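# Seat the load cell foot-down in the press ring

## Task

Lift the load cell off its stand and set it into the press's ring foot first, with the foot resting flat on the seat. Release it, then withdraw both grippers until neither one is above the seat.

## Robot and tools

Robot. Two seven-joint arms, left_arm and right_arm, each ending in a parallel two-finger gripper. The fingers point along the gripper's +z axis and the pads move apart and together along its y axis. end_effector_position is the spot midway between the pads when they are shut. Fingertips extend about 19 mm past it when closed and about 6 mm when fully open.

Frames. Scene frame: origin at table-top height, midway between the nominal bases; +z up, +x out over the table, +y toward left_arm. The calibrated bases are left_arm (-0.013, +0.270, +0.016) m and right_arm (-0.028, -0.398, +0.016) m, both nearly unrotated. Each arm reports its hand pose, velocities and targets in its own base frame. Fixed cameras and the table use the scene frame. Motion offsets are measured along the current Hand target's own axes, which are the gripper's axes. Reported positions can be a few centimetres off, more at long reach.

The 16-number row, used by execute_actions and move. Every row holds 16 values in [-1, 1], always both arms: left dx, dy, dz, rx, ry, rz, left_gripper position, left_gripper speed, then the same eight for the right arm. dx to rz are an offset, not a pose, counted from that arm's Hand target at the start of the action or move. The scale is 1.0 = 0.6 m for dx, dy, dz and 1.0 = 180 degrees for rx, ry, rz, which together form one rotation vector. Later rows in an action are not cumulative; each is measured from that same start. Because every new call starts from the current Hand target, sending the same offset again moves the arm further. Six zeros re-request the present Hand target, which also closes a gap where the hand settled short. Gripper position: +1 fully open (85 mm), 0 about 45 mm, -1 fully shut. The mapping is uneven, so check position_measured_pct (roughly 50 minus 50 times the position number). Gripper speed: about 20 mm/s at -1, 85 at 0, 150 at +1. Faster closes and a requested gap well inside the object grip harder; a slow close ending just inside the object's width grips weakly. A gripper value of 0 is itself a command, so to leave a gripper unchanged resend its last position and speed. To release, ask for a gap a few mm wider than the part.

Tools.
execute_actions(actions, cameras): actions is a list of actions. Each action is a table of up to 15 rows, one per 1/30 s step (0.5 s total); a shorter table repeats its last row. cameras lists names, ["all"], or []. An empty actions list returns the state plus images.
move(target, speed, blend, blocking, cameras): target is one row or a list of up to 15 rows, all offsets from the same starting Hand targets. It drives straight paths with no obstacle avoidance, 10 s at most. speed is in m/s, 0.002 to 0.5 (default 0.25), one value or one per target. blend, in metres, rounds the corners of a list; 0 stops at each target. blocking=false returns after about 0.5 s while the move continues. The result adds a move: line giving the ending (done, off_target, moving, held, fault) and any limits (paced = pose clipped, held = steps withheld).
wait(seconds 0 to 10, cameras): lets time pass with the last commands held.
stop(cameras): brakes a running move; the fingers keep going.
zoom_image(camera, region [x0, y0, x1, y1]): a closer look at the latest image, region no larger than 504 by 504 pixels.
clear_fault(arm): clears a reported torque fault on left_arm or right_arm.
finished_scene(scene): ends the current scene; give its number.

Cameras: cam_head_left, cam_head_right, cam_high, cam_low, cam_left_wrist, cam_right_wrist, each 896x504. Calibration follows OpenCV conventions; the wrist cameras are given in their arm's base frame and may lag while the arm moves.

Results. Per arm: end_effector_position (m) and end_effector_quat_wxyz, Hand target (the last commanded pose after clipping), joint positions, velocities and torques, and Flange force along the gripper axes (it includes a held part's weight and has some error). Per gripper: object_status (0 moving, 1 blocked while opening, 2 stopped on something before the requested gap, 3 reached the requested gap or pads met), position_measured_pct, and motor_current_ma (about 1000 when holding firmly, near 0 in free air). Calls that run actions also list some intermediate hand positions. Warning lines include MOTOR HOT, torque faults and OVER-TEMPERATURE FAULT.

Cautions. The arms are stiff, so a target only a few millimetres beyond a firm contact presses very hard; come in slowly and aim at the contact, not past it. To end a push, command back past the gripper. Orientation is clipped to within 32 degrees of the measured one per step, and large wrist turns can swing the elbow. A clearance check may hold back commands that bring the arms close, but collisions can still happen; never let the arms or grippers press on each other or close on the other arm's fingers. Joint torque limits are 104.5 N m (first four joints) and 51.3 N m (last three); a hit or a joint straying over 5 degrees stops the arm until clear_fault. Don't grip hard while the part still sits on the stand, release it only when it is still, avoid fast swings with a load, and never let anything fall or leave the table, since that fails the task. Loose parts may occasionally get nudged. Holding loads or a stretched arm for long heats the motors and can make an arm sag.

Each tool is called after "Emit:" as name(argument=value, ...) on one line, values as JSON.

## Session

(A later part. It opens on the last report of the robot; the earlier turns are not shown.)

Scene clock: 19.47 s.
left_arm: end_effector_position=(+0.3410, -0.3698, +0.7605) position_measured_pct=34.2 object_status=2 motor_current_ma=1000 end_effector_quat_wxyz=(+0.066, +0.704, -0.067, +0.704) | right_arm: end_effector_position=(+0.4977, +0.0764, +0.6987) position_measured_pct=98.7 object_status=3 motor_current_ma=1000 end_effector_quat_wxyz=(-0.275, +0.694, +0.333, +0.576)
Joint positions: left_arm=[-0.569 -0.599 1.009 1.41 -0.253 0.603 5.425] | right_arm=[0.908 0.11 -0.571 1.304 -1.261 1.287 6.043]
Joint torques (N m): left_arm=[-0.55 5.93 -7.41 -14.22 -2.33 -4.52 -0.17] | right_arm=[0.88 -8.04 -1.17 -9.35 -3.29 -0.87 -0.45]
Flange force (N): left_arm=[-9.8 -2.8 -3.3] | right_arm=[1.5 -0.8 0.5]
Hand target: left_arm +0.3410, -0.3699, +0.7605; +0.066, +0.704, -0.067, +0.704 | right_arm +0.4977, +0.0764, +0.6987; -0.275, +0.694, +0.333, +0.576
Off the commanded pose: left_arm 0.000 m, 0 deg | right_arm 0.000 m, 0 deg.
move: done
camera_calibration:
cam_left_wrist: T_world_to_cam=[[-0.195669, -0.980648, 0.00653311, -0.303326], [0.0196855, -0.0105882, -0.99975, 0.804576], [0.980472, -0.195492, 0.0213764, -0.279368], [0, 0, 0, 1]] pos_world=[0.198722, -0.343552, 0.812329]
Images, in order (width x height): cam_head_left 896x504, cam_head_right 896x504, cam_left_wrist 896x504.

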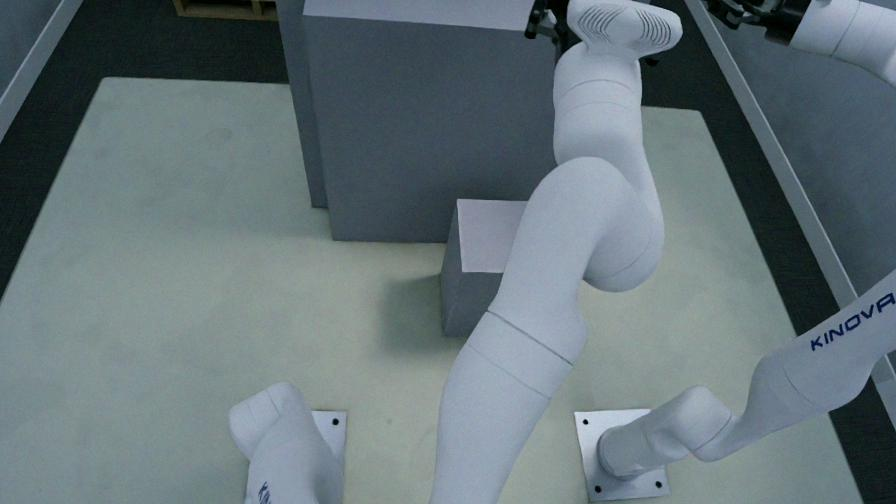

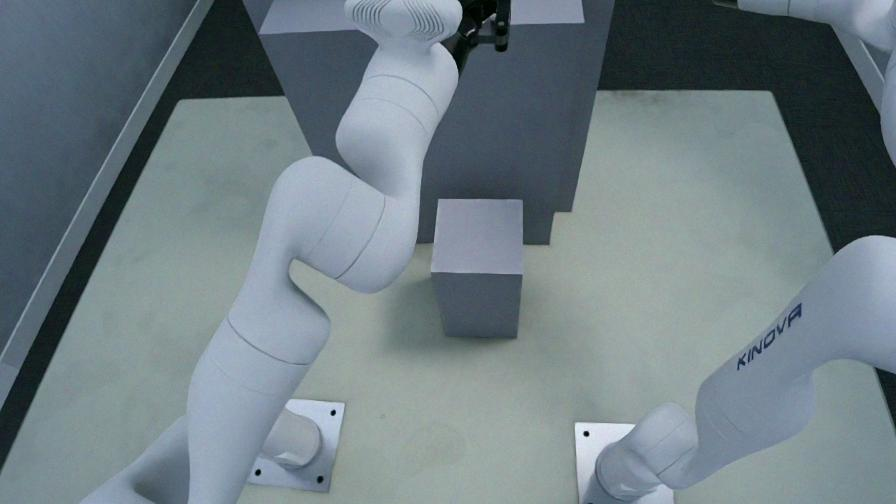

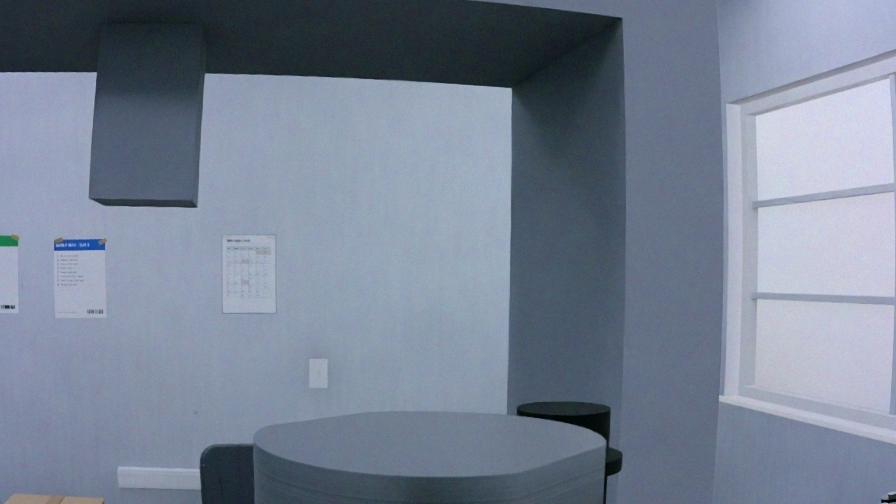

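Emit:
move(target=[[0, -0.2109, 0.3803, 0, 0, 0, 0.1, -1.0, 0, 0, 0, 0, 0, 0, -1.0, 0.0],[-0.0358, -0.2775, 0.5655, 0, 0, 0, 0.1, -1.0, 0, 0, 0, 0, 0, 0, -1.0, 0.0]], speed=[0.16, 0.08], blend=0.02, cameras=["cam_head_left","cam_head_right","cam_high","cam_left_wrist","cam_right_wrist"])

Emit:
zoom_image(camera="cam_right_wrist", region=[310, 200, 480, 310])

Scene clock: 23.73 s.
left_arm: end_effector_position=(+0.7055, -0.2699, +0.7390) position_measured_pct=34.2 object_status=2 motor_current_ma=1000 end_effector_quat_wxyz=(+0.066, +0.704, -0.067, +0.704) | right_arm: end_effector_position=(+0.4977, +0.0764, +0.6987) position_measured_pct=98.7 object_status=3 motor_current_ma=1000 end_effector_quat_wxyz=(-0.275, +0.694, +0.333, +0.576)
Joint positions: left_arm=[-2.192 -0.398 2.326 1.056 0.058 0.232 4.941] | right_arm=[0.908 0.11 -0.571 1.304 -1.261 1.287 6.043]
Joint torques (N m): left_arm=[-0.72 23.7 -3.73 -16.76 -0.41 -5.84 -0.15] | right_arm=[0.84 -8.07 -1.16 -9.32 -3.28 -0.86 -0.45]
Flange force (N): left_arm=[-10.6 5.8 -3.5] | right_arm=[1.6 -0.6 0.4]
Hand target: left_arm +0.7055, -0.2699, +0.7390; +0.066, +0.704, -0.067, +0.704 | right_arm +0.4977, +0.0764, +0.6987; -0.275, +0.694, +0.333, +0.576
Off the commanded pose: left_arm 0.000 m, 0 deg | right_arm 0.000 m, 0 deg.
move: done
camera_calibration:
cam_left_wrist: T_world_to_cam=[[-0.195669, -0.980648, 0.00653311, -0.133898], [0.0196855, -0.0105882, -0.99975, 0.776964], [0.980472, -0.195492, 0.0213764, -0.616761], [0, 0, 0, 1]] pos_world=[0.563222, -0.243652, 0.790829]
cam_right_wrist: T_world_to_cam=[[0.75759, -0.65256, -0.0148894, -0.318819], [-0.146709, -0.148006, -0.978044, 0.823196], [0.636029, 0.743141, -0.207865, -0.0795069], [0, 0, 0, 1]] pos_world=[0.412873, -0.0271257, 0.783848]
Images, in order (width x height): cam_head_left 896x504, cam_head_right 896x504, cam_high 896x504, cam_left_wrist 896x504, cam_right_wrist 896x504.

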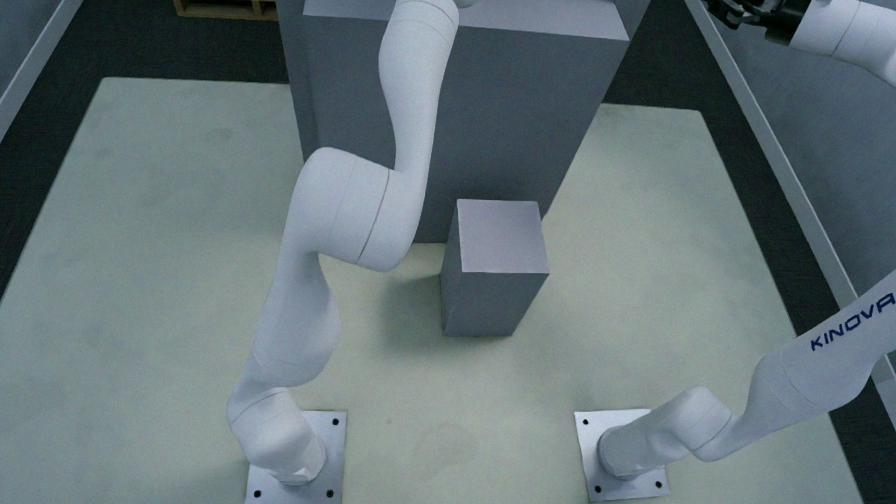

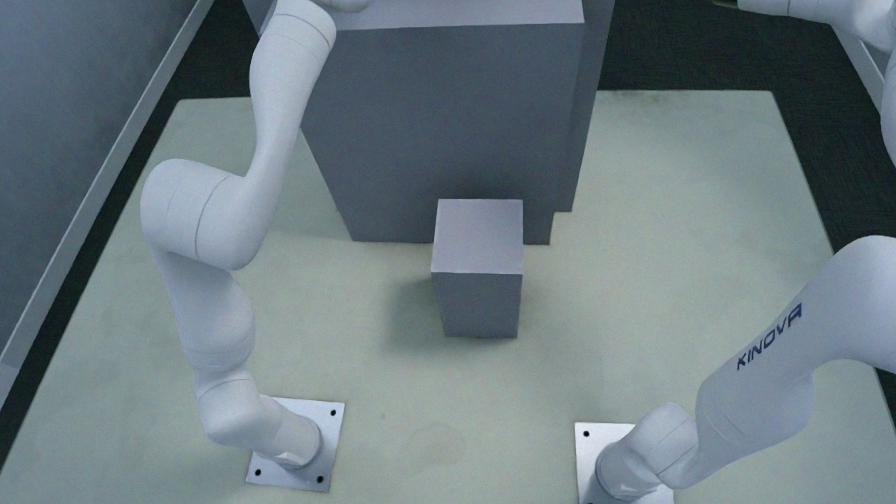

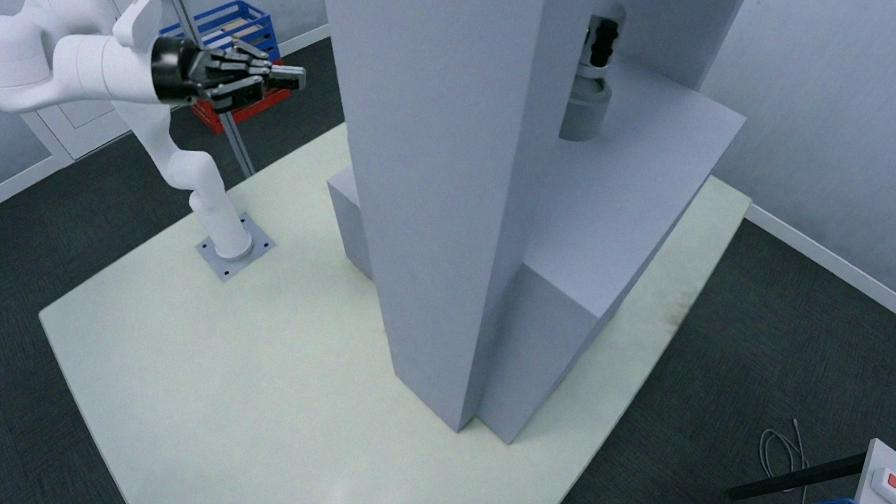

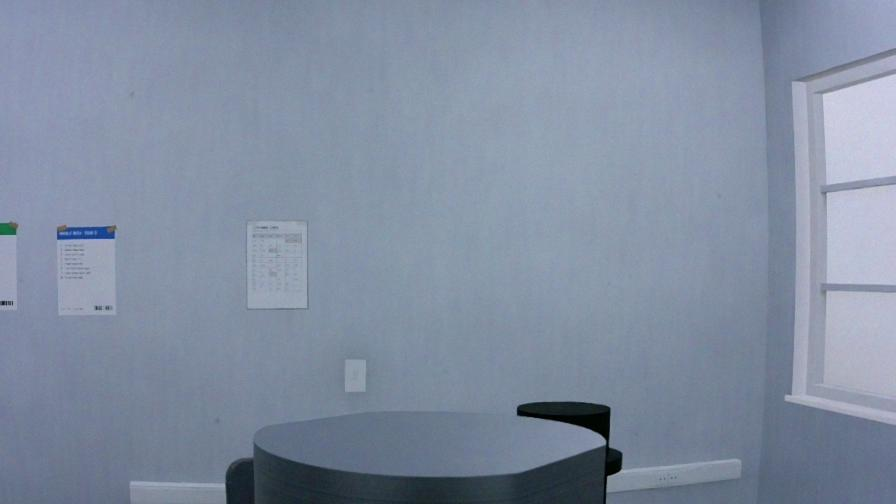

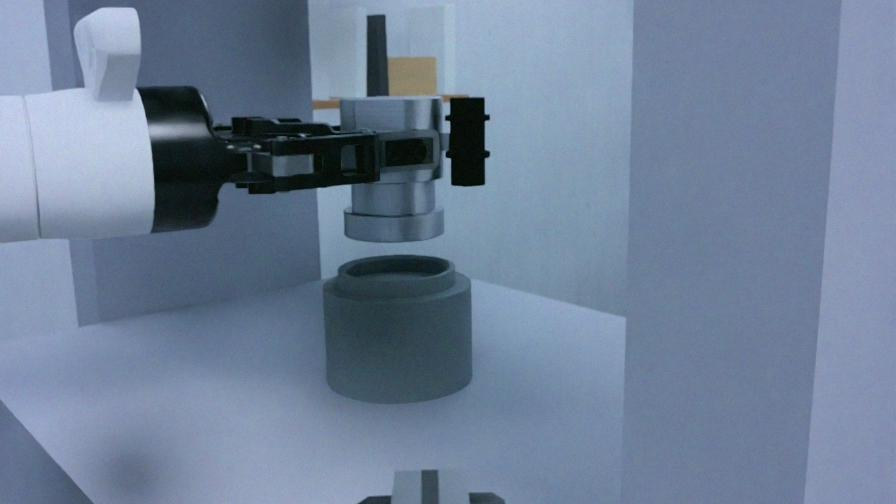

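Scaled by 2.965 from the camera's 896x504 image, which has a finer 1280x720 frame.

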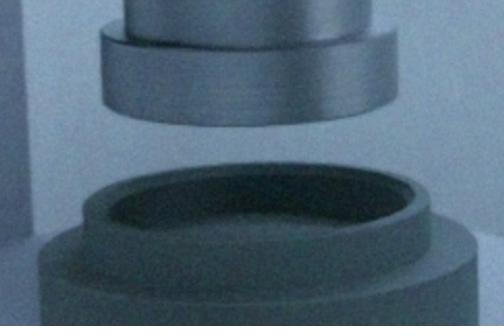

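Emit:
move(target=[0, 0, 0, 0, 0, 0, 0.1, -1.0, 0.0232, -0.3368, 0.0965, -0.1526, -0.0054, 0.03, -1.0, 0.0], speed=0.13, cameras=["cam_right_wrist"])

Emit:
zoom_image(camera="cam_right_wrist", region=[360, 200, 530, 310])

Scene clock: 27.37 s.
left_arm: end_effector_position=(+0.7055, -0.2699, +0.7390) position_measured_pct=34.2 object_status=2 motor_current_ma=1000 end_effector_quat_wxyz=(+0.066, +0.704, -0.067, +0.704) | right_arm: end_effector_position=(+0.3776, +0.2495, +0.7015) position_measured_pct=98.7 object_status=3 motor_current_ma=1000 end_effector_quat_wxyz=(-0.126, +0.759, +0.156, +0.619)
Joint positions: left_arm=[-2.192 -0.398 2.326 1.056 0.058 0.232 4.941] | right_arm=[1.018 -0.713 -0.585 1.631 -1.313 1.012 5.467]
Joint torques (N m): left_arm=[-0.44 23.68 -3.58 -16.74 -0.37 -5.84 -0.24] | right_arm=[0.86 7.18 4.6 -8.13 -2.15 -2.25 -0.36]
Flange force (N): left_arm=[-10.3 5.7 -2.9] | right_arm=[0.5 -0.2 -3.2]
Hand target: left_arm +0.7055, -0.2699, +0.7390; +0.066, +0.704, -0.067, +0.704 | right_arm +0.3776, +0.2495, +0.7015; -0.126, +0.759, +0.156, +0.619
Off the commanded pose: left_arm 0.000 m, 0 deg | right_arm 0.000 m, 0 deg.
move: done
camera_calibration:
cam_right_wrist: T_world_to_cam=[[0.362468, -0.931891, -0.0140156, 0.103455], [-0.213893, -0.06854, -0.97445, 0.837039], [0.90712, 0.356204, -0.224168, -0.125552], [0, 0, 0, 1]] pos_world=[0.255428, 0.198501, 0.788958]
Images, in order (width x height): cam_right_wrist 896x504.

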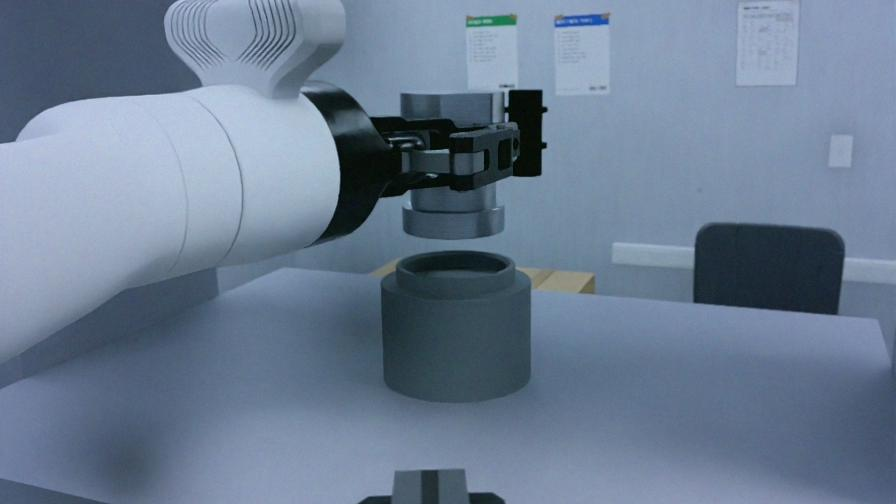

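Scaled by 2.965 from the camera's 896x504 image, which has a finer 1280x720 frame.

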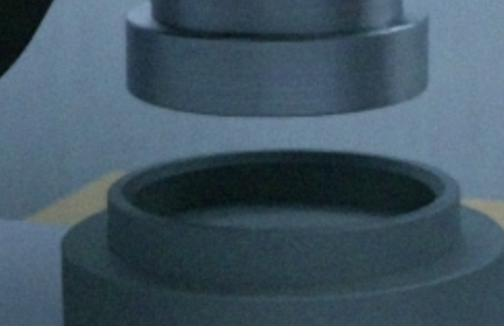

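Emit:
move(target=[-0.0317, 0.0013, 0.001, 0, 0, 0, 0.1, -1.0, 0, 0, 0, 0, 0, 0, -1.0, 0.0], speed=0.04, cameras=["cam_right_wrist"])

Emit:
zoom_image(camera="cam_right_wrist", region=[375, 210, 535, 310])

Scene clock: 28.70 s.
left_arm: end_effector_position=(+0.7059, -0.2707, +0.7200) position_measured_pct=34.2 object_status=2 motor_current_ma=1000 end_effector_quat_wxyz=(+0.066, +0.704, -0.067, +0.704) | right_arm: end_effector_position=(+0.3776, +0.2495, +0.7015) position_measured_pct=98.7 object_status=3 motor_current_ma=1000 end_effector_quat_wxyz=(-0.126, +0.759, +0.156, +0.619)
Joint positions: left_arm=[-2.159 -0.399 2.298 1.126 0.05 0.17 4.956] | right_arm=[1.018 -0.713 -0.585 1.631 -1.313 1.012 5.467]
Joint torques (N m): left_arm=[-0.57 23.37 -4 -16.92 -0.34 -5.59 -0.22] | right_arm=[0.8 7.16 4.52 -8.18 -2.2 -2.26 -0.5]
Flange force (N): left_arm=[-11.4 5.5 -3.7] | right_arm=[0.2 0.3 -3.4]
Hand target: left_arm +0.7059, -0.2707, +0.7200; +0.066, +0.704, -0.067, +0.704 | right_arm +0.3776, +0.2495, +0.7015; -0.126, +0.759, +0.156, +0.619
Off the commanded pose: left_arm 0.000 m, 0 deg | right_arm 0.000 m, 0 deg.
move: done
camera_calibration:
cam_right_wrist: T_world_to_cam=[[0.362512, -0.931874, -0.0139681, 0.103403], [-0.21398, -0.0686353, -0.974424, 0.83706], [0.907082, 0.356229, -0.224284, -0.125456], [0, 0, 0, 1]] pos_world=[0.255428, 0.198501, 0.788958]
Images, in order (width x height): cam_right_wrist 896x504.

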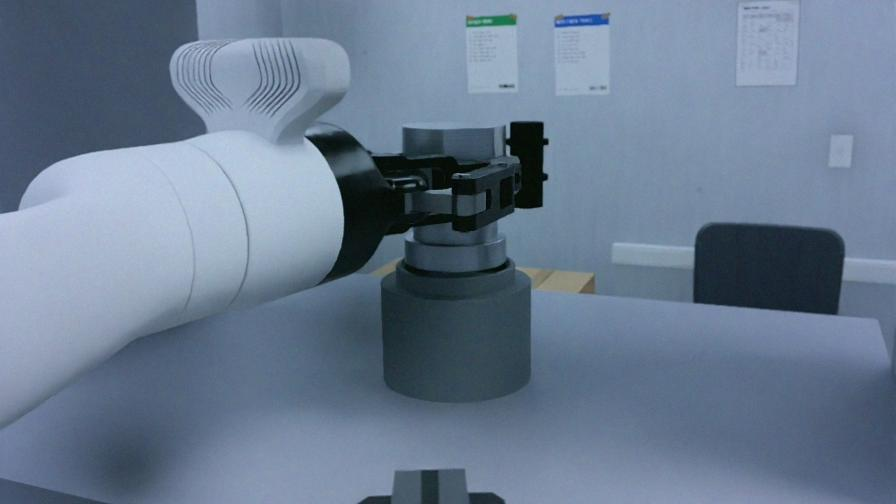

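Scaled by 3.150 from the camera's 896x504 image, which has a finer 1280x720 frame.

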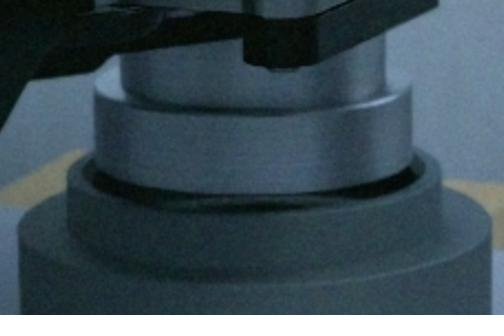

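Emit:
move(target=[-0.005, 0, 0, 0, 0, 0, 0.1, -1.0, 0.0094, 0.344, 0.0702, 0.1526, 0.0054, -0.03, -1.0, 0.0], speed=0.14, cameras=["cam_right_wrist"])

Emit:
zoom_image(camera="cam_right_wrist", region=[320, 210, 480, 310])

Emit:
zoom_image(camera="cam_right_wrist", region=[325, 225, 405, 285])

Emit:
zoom_image(camera="cam_right_wrist", region=[390, 225, 470, 285])

Scene clock: 31.43 s.
left_arm: end_effector_position=(+0.7059, -0.2707, +0.7170) position_measured_pct=34.2 object_status=2 motor_current_ma=1000 end_effector_quat_wxyz=(+0.066, +0.704, -0.067, +0.704) | right_arm: end_effector_position=(+0.4978, +0.0764, +0.6987) position_measured_pct=98.7 object_status=3 motor_current_ma=1000 end_effector_quat_wxyz=(-0.275, +0.694, +0.333, +0.576)
Joint positions: left_arm=[-2.154 -0.399 2.294 1.137 0.049 0.16 4.958] | right_arm=[0.9 0.109 -0.562 1.304 -1.262 1.288 6.043]
Joint torques (N m): left_arm=[-0.55 23.29 -3.95 -16.8 -0.32 -5.81 -0.23] | right_arm=[0.84 -7.99 -1.13 -9.23 -3.28 -0.83 -0.45]
Flange force (N): left_arm=[-10.2 6.2 -3.4] | right_arm=[1.9 -0.7 0.5]
Hand target: left_arm +0.7059, -0.2707, +0.7170; +0.066, +0.704, -0.067, +0.704 | right_arm +0.4978, +0.0764, +0.6987; -0.275, +0.694, +0.333, +0.576
Off the commanded pose: left_arm 0.000 m, 0 deg | right_arm 0.000 m, 0 deg.
move: done
camera_calibration:
cam_right_wrist: T_world_to_cam=[[0.75759, -0.65256, -0.0148894, -0.318818], [-0.146709, -0.148006, -0.978044, 0.823293], [0.636029, 0.743141, -0.207865, -0.0794861], [0, 0, 0, 1]] pos_world=[0.412873, -0.0271257, 0.783948]
Images, in order (width x height): cam_right_wrist 896x504.

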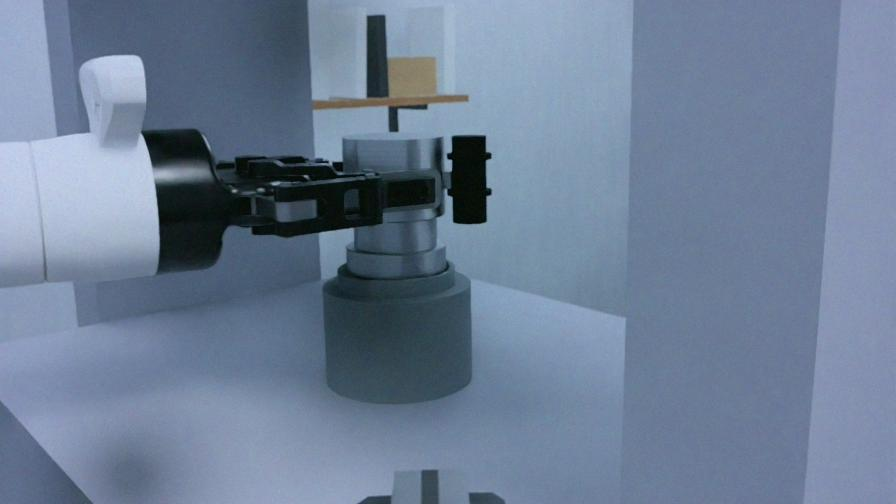

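Scaled by 3.150 from the camera's 896x504 image, which has a finer 1280x720 frame.

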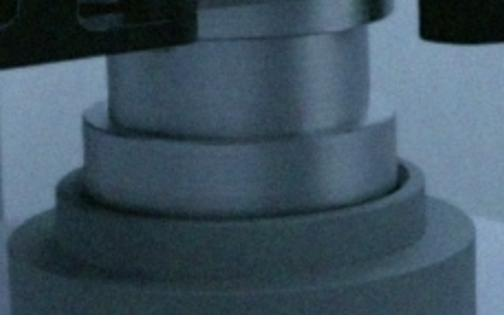

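Scaled by 6.300 from the camera's 896x504 image, which has a finer 1280x720 frame.

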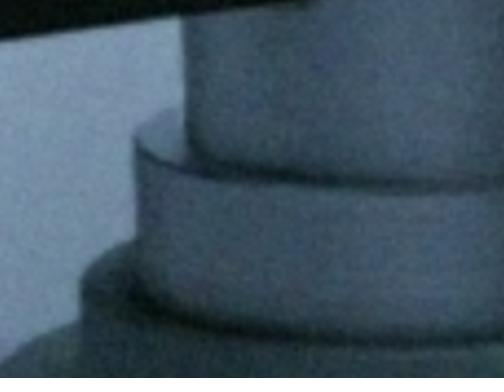

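Scaled by 6.300 from the camera's 896x504 image, which has a finer 1280x720 frame.

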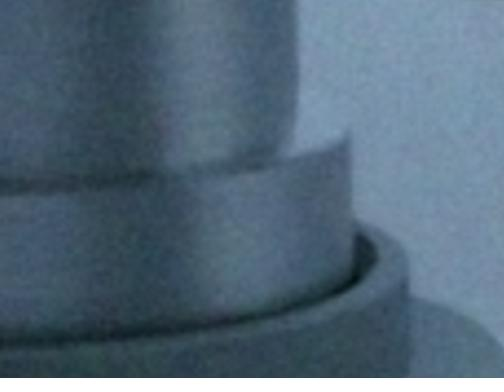

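Emit:
move(target=[[0, 0.0006, -0.0002, 0, 0, 0, 0.1, -1.0, 0, 0, 0, 0, 0, 0, -1.0, 0.0],[-0.0075, 0.0006, -0.0002, 0, 0, 0, 0.1, -1.0, 0, 0, 0, 0, 0, 0, -1.0, 0.0]], speed=0.012)

Scene clock: 32.97 s.
left_arm: end_effector_position=(+0.7057, -0.2711, +0.7125) position_measured_pct=34.2 object_status=2 motor_current_ma=1000 end_effector_quat_wxyz=(+0.066, +0.704, -0.067, +0.704) | right_arm: end_effector_position=(+0.4978, +0.0764, +0.6988) position_measured_pct=98.7 object_status=3 motor_current_ma=1000 end_effector_quat_wxyz=(-0.275, +0.694, +0.333, +0.576)
Joint positions: left_arm=[-2.145 -0.399 2.286 1.154 0.048 0.146 4.962] | right_arm=[0.9 0.109 -0.562 1.304 -1.262 1.288 6.043]
Joint torques (N m): left_arm=[-0.51 23.18 -4.04 -16.9 -0.32 -5.86 -0.21] | right_arm=[0.88 -8.14 -1.15 -9.38 -3.29 -0.88 -0.46]
Flange force (N): left_arm=[-10.3 6.0 -3.5] | right_arm=[1.4 -0.7 0.5]
Hand target: left_arm +0.7057, -0.2711, +0.7125; +0.066, +0.704, -0.067, +0.704 | right_arm +0.4978, +0.0764, +0.6988; -0.275, +0.694, +0.333, +0.576
Off the commanded pose: left_arm 0.000 m, 0 deg | right_arm 0.000 m, 0 deg.
move: done

Emit:
move(target=[-0.005, 0, 0, 0, 0, 0, 0.1, -1.0, 0, 0, 0, 0, 0, 0, -1.0, 0.0], speed=0.012)

Emit:
move(target=[-0.0025, 0, 0, 0, 0, 0, 0.1, -1.0, 0, 0, 0, 0, 0, 0, -1.0, 0.0], speed=0.008, cameras=["cam_right_wrist"])

Emit:
zoom_image(camera="cam_right_wrist", region=[320, 210, 480, 310])

Scene clock: 33.90 s.
left_arm: end_effector_position=(+0.7057, -0.2711, +0.7095) position_measured_pct=34.2 object_status=2 motor_current_ma=1000 end_effector_quat_wxyz=(+0.066, +0.704, -0.067, +0.704) | right_arm: end_effector_position=(+0.4978, +0.0764, +0.6988) position_measured_pct=98.7 object_status=3 motor_current_ma=1000 end_effector_quat_wxyz=(-0.275, +0.694, +0.333, +0.576)
Joint positions: left_arm=[-2.141 -0.4 2.282 1.164 0.047 0.136 4.964] | right_arm=[0.9 0.109 -0.562 1.304 -1.262 1.288 6.043]
Joint torques (N m): left_arm=[-0.57 23.16 -4.21 -16.96 -0.29 -5.79 -0.19] | right_arm=[0.87 -8.13 -1.08 -9.36 -3.29 -0.87 -0.47]
Flange force (N): left_arm=[-10.6 5.6 -3.5] | right_arm=[1.5 -0.7 0.6]
Hand target: left_arm +0.7057, -0.2711, +0.7095; +0.066, +0.704, -0.067, +0.704 | right_arm +0.4978, +0.0764, +0.6988; -0.275, +0.694, +0.333, +0.576
Off the commanded pose: left_arm 0.000 m, 0 deg | right_arm 0.000 m, 0 deg.
move: done

Scene clock: 34.60 s.
left_arm: end_effector_position=(+0.7057, -0.2710, +0.7080) position_measured_pct=34.2 object_status=2 motor_current_ma=1000 end_effector_quat_wxyz=(+0.066, +0.704, -0.067, +0.704) | right_arm: end_effector_position=(+0.4978, +0.0764, +0.6988) position_measured_pct=98.7 object_status=3 motor_current_ma=1000 end_effector_quat_wxyz=(-0.275, +0.694, +0.333, +0.576)
Joint positions: left_arm=[-2.138 -0.4 2.28 1.17 0.047 0.131 4.965] | right_arm=[0.9 0.109 -0.562 1.304 -1.262 1.288 6.043]
Joint torques (N m): left_arm=[-0.56 21.18 -3.53 -15.25 -0.31 -4.99 -0.22] | right_arm=[0.84 -8.13 -1.15 -9.35 -3.31 -0.89 -0.49]
Flange force (N): left_arm=[-7.7 6.2 -4.6] | right_arm=[1.4 -0.7 0.4]
Hand target: left_arm +0.7057, -0.2711, +0.7080; +0.066, +0.704, -0.067, +0.704 | right_arm +0.4978, +0.0764, +0.6988; -0.275, +0.694, +0.333, +0.576
Off the commanded pose: left_arm 0.000 m, 0 deg | right_arm 0.000 m, 0 deg.
move: done
camera_calibration:
cam_right_wrist: T_world_to_cam=[[0.757602, -0.652549, -0.0148151, -0.31888], [-0.146652, -0.148056, -0.978045, 0.823269], [0.636029, 0.743141, -0.207865, -0.0794863], [0, 0, 0, 1]] pos_world=[0.412873, -0.0271256, 0.783948]
Images, in order (width x height): cam_right_wrist 896x504.

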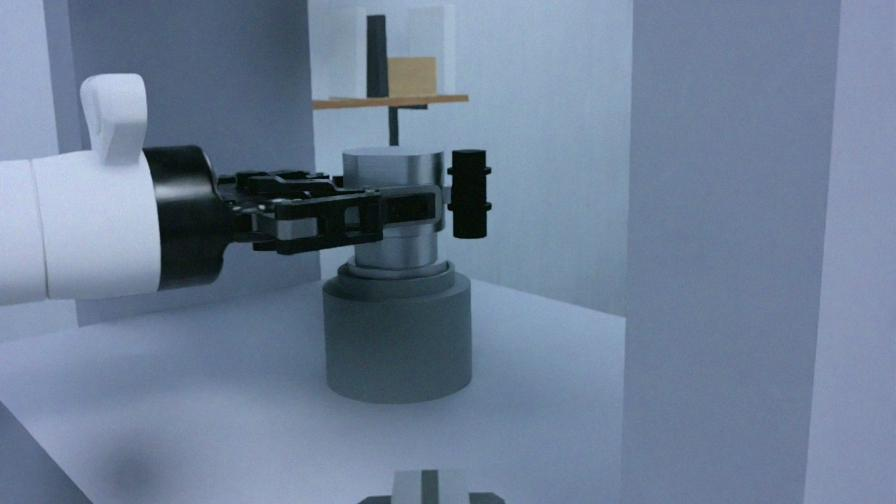

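Scaled by 3.150 from the camera's 896x504 image, which has a finer 1280x720 frame.

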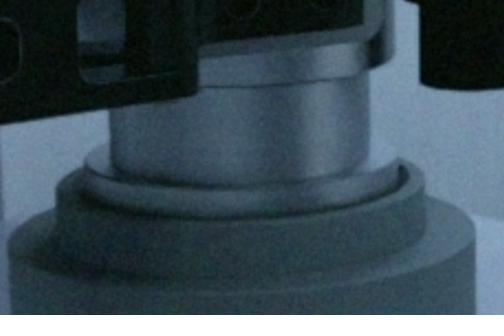

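Emit:
move(target=[-0.0008, 0, 0, 0, 0, 0, 0.1, -1.0, 0, 0, 0, 0, 0, 0, -1.0, 0.0], speed=0.008)

Scene clock: 36.17 s.
left_arm: end_effector_position=(+0.7057, -0.2711, +0.7075) position_measured_pct=34.2 object_status=2 motor_current_ma=1000 end_effector_quat_wxyz=(+0.066, +0.704, -0.067, +0.704) | right_arm: end_effector_position=(+0.4978, +0.0764, +0.6988) position_measured_pct=98.7 object_status=3 motor_current_ma=1000 end_effector_quat_wxyz=(-0.275, +0.694, +0.333, +0.576)
Joint positions: left_arm=[-2.138 -0.4 2.279 1.172 0.047 0.13 4.965] | right_arm=[0.9 0.109 -0.562 1.304 -1.262 1.288 6.043]
Joint torques (N m): left_arm=[-0.76 18.85 -3.13 -13.16 -0.32 -3.84 -0.36] | right_arm=[0.85 -8.12 -1.16 -9.36 -3.27 -0.86 -0.44]
Flange force (N): left_arm=[-4.6 6.1 -5.3] | right_arm=[1.5 -0.8 0.4]
Hand target: left_arm +0.7057, -0.2711, +0.7075; +0.066, +0.704, -0.067, +0.704 | right_arm +0.4978, +0.0764, +0.6988; -0.275, +0.694, +0.333, +0.576
Off the commanded pose: left_arm 0.000 m, 0 deg | right_arm 0.000 m, 0 deg.
move: done

Emit:
move(target=[0, 0, 0, 0, 0, 0, 1.0, -1.0, 0, 0, 0, 0, 0, 0, -1.0, 0.0], cameras=["cam_right_wrist"])

Emit:
zoom_image(camera="cam_right_wrist", region=[320, 130, 500, 310])

Scene clock: 38.13 s.
left_arm: end_effector_position=(+0.7057, -0.2711, +0.7075) position_measured_pct=0.0 object_status=3 motor_current_ma=0 end_effector_quat_wxyz=(+0.066, +0.704, -0.067, +0.704) | right_arm: end_effector_position=(+0.4978, +0.0764, +0.6988) position_measured_pct=98.7 object_status=3 motor_current_ma=1000 end_effector_quat_wxyz=(-0.275, +0.694, +0.333, +0.576)
Joint positions: left_arm=[-2.138 -0.4 2.279 1.172 0.047 0.13 4.965] | right_arm=[0.9 0.109 -0.562 1.304 -1.262 1.288 6.043]
Joint torques (N m): left_arm=[-0.46 16.98 -2.32 -11.14 -0.22 -2.77 -0.2] | right_arm=[0.88 -8.09 -1.15 -9.4 -3.3 -0.87 -0.44]
Flange force (N): left_arm=[-1.1 5.8 -4.4] | right_arm=[1.4 -0.9 0.5]
Hand target: left_arm +0.7057, -0.2711, +0.7075; +0.066, +0.704, -0.067, +0.704 | right_arm +0.4978, +0.0764, +0.6988; -0.275, +0.694, +0.333, +0.576
Off the commanded pose: left_arm 0.000 m, 0 deg | right_arm 0.000 m, 0 deg.
move: done
camera_calibration:
cam_right_wrist: T_world_to_cam=[[0.757602, -0.652549, -0.0148151, -0.31888], [-0.146652, -0.148056, -0.978045, 0.823269], [0.636029, 0.743141, -0.207865, -0.0794863], [0, 0, 0, 1]] pos_world=[0.412873, -0.0271256, 0.783948]
Images, in order (width x height): cam_right_wrist 896x504.

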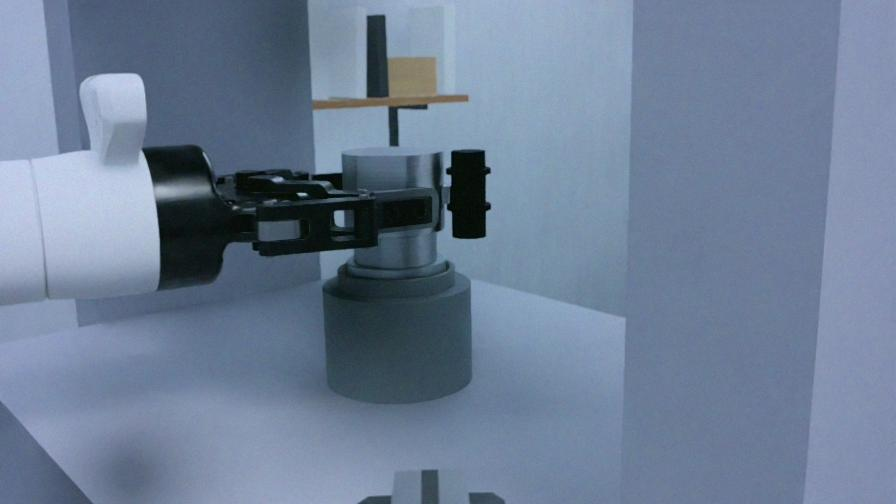

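Scaled by 2.800 from the camera's 896x504 image, which has a finer 1280x720 frame.

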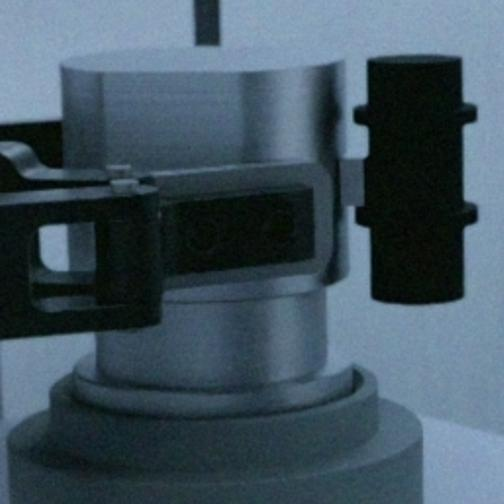

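Emit:
zoom_image(camera="cam_right_wrist", region=[325, 225, 405, 285])

Emit:
zoom_image(camera="cam_right_wrist", region=[390, 225, 470, 285])

Scaled by 6.300 from the camera's 896x504 image, which has a finer 1280x720 frame.

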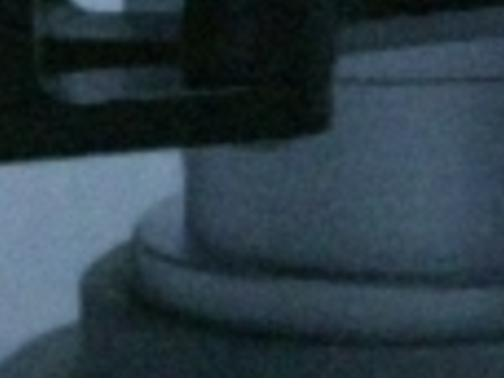

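Scaled by 6.300 from the camera's 896x504 image, which has a finer 1280x720 frame.

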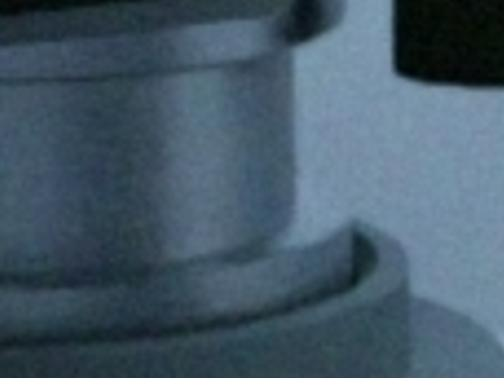

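Emit:
move(target=[0, 0, -0.4, 0, 0, 0, 1.0, -1.0, 0, 0, 0, 0, 0, 0, -1.0, 0.0], speed=0.14, cameras=["cam_right_wrist","cam_high"])

Emit:
zoom_image(camera="cam_right_wrist", region=[320, 130, 500, 310])

Scene clock: 41.80 s.
left_arm: end_effector_position=(+0.4700, -0.2261, +0.7076) position_measured_pct=0.0 object_status=3 motor_current_ma=0 end_effector_quat_wxyz=(+0.066, +0.704, -0.067, +0.704) | right_arm: end_effector_position=(+0.4978, +0.0764, +0.6988) position_measured_pct=98.7 object_status=3 motor_current_ma=1000 end_effector_quat_wxyz=(-0.275, +0.694, +0.333, +0.576)
Joint positions: left_arm=[-1.922 0.213 2.824 1.737 -1.595 0.718 6.227] | right_arm=[0.9 0.109 -0.562 1.304 -1.262 1.288 6.043]
Joint torques (N m): left_arm=[-0.53 6.3 2.08 -10.99 -2.12 -0.1 -0.28] | right_arm=[0.87 -8.12 -1.13 -9.36 -3.3 -0.88 -0.48]
Flange force (N): left_arm=[0.8 -0.1 3.4] | right_arm=[1.4 -0.7 0.5]
Hand target: left_arm +0.4700, -0.2261, +0.7076; +0.066, +0.704, -0.067, +0.704 | right_arm +0.4978, +0.0764, +0.6988; -0.275, +0.694, +0.333, +0.576
Off the commanded pose: left_arm 0.000 m, 0 deg | right_arm 0.000 m, 0 deg.
move: done
camera_calibration:
cam_right_wrist: T_world_to_cam=[[0.757602, -0.652549, -0.0148151, -0.31888], [-0.146652, -0.148056, -0.978045, 0.823269], [0.636029, 0.743141, -0.207865, -0.0794863], [0, 0, 0, 1]] pos_world=[0.412873, -0.0271256, 0.783948]
Images, in order (width x height): cam_high 896x504, cam_right_wrist 896x504.

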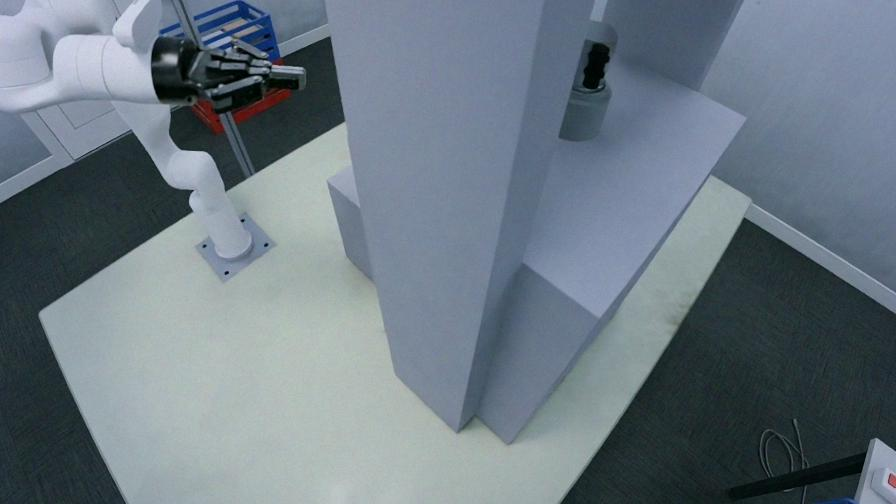

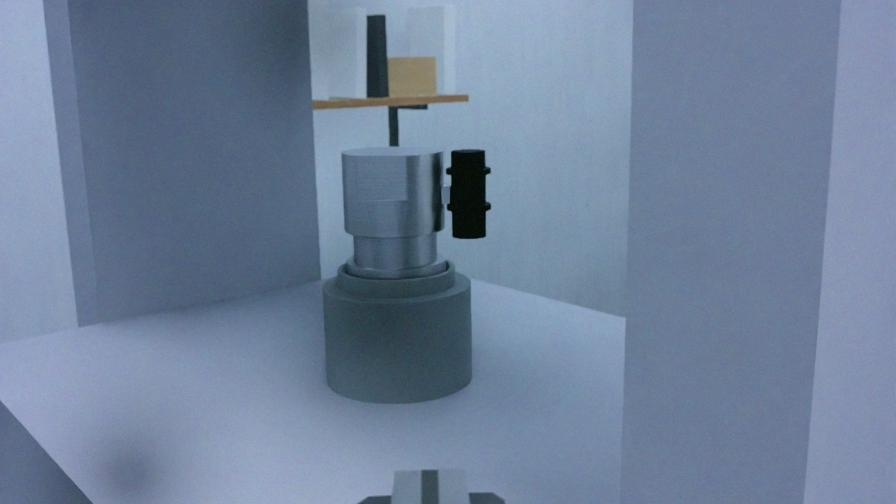

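Scaled by 2.800 from the camera's 896x504 image, which has a finer 1280x720 frame.

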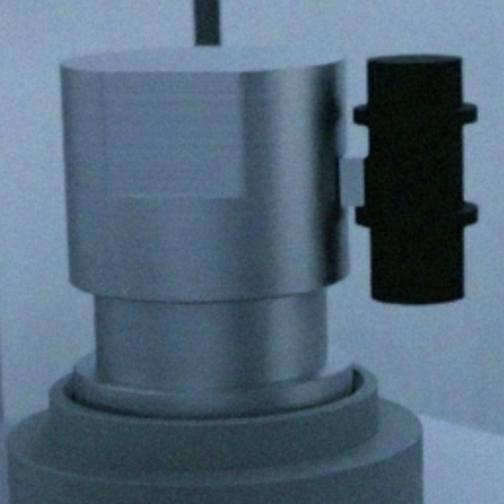

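Emit:
finished_scene(scene=3)

The scene is finished: the task was done.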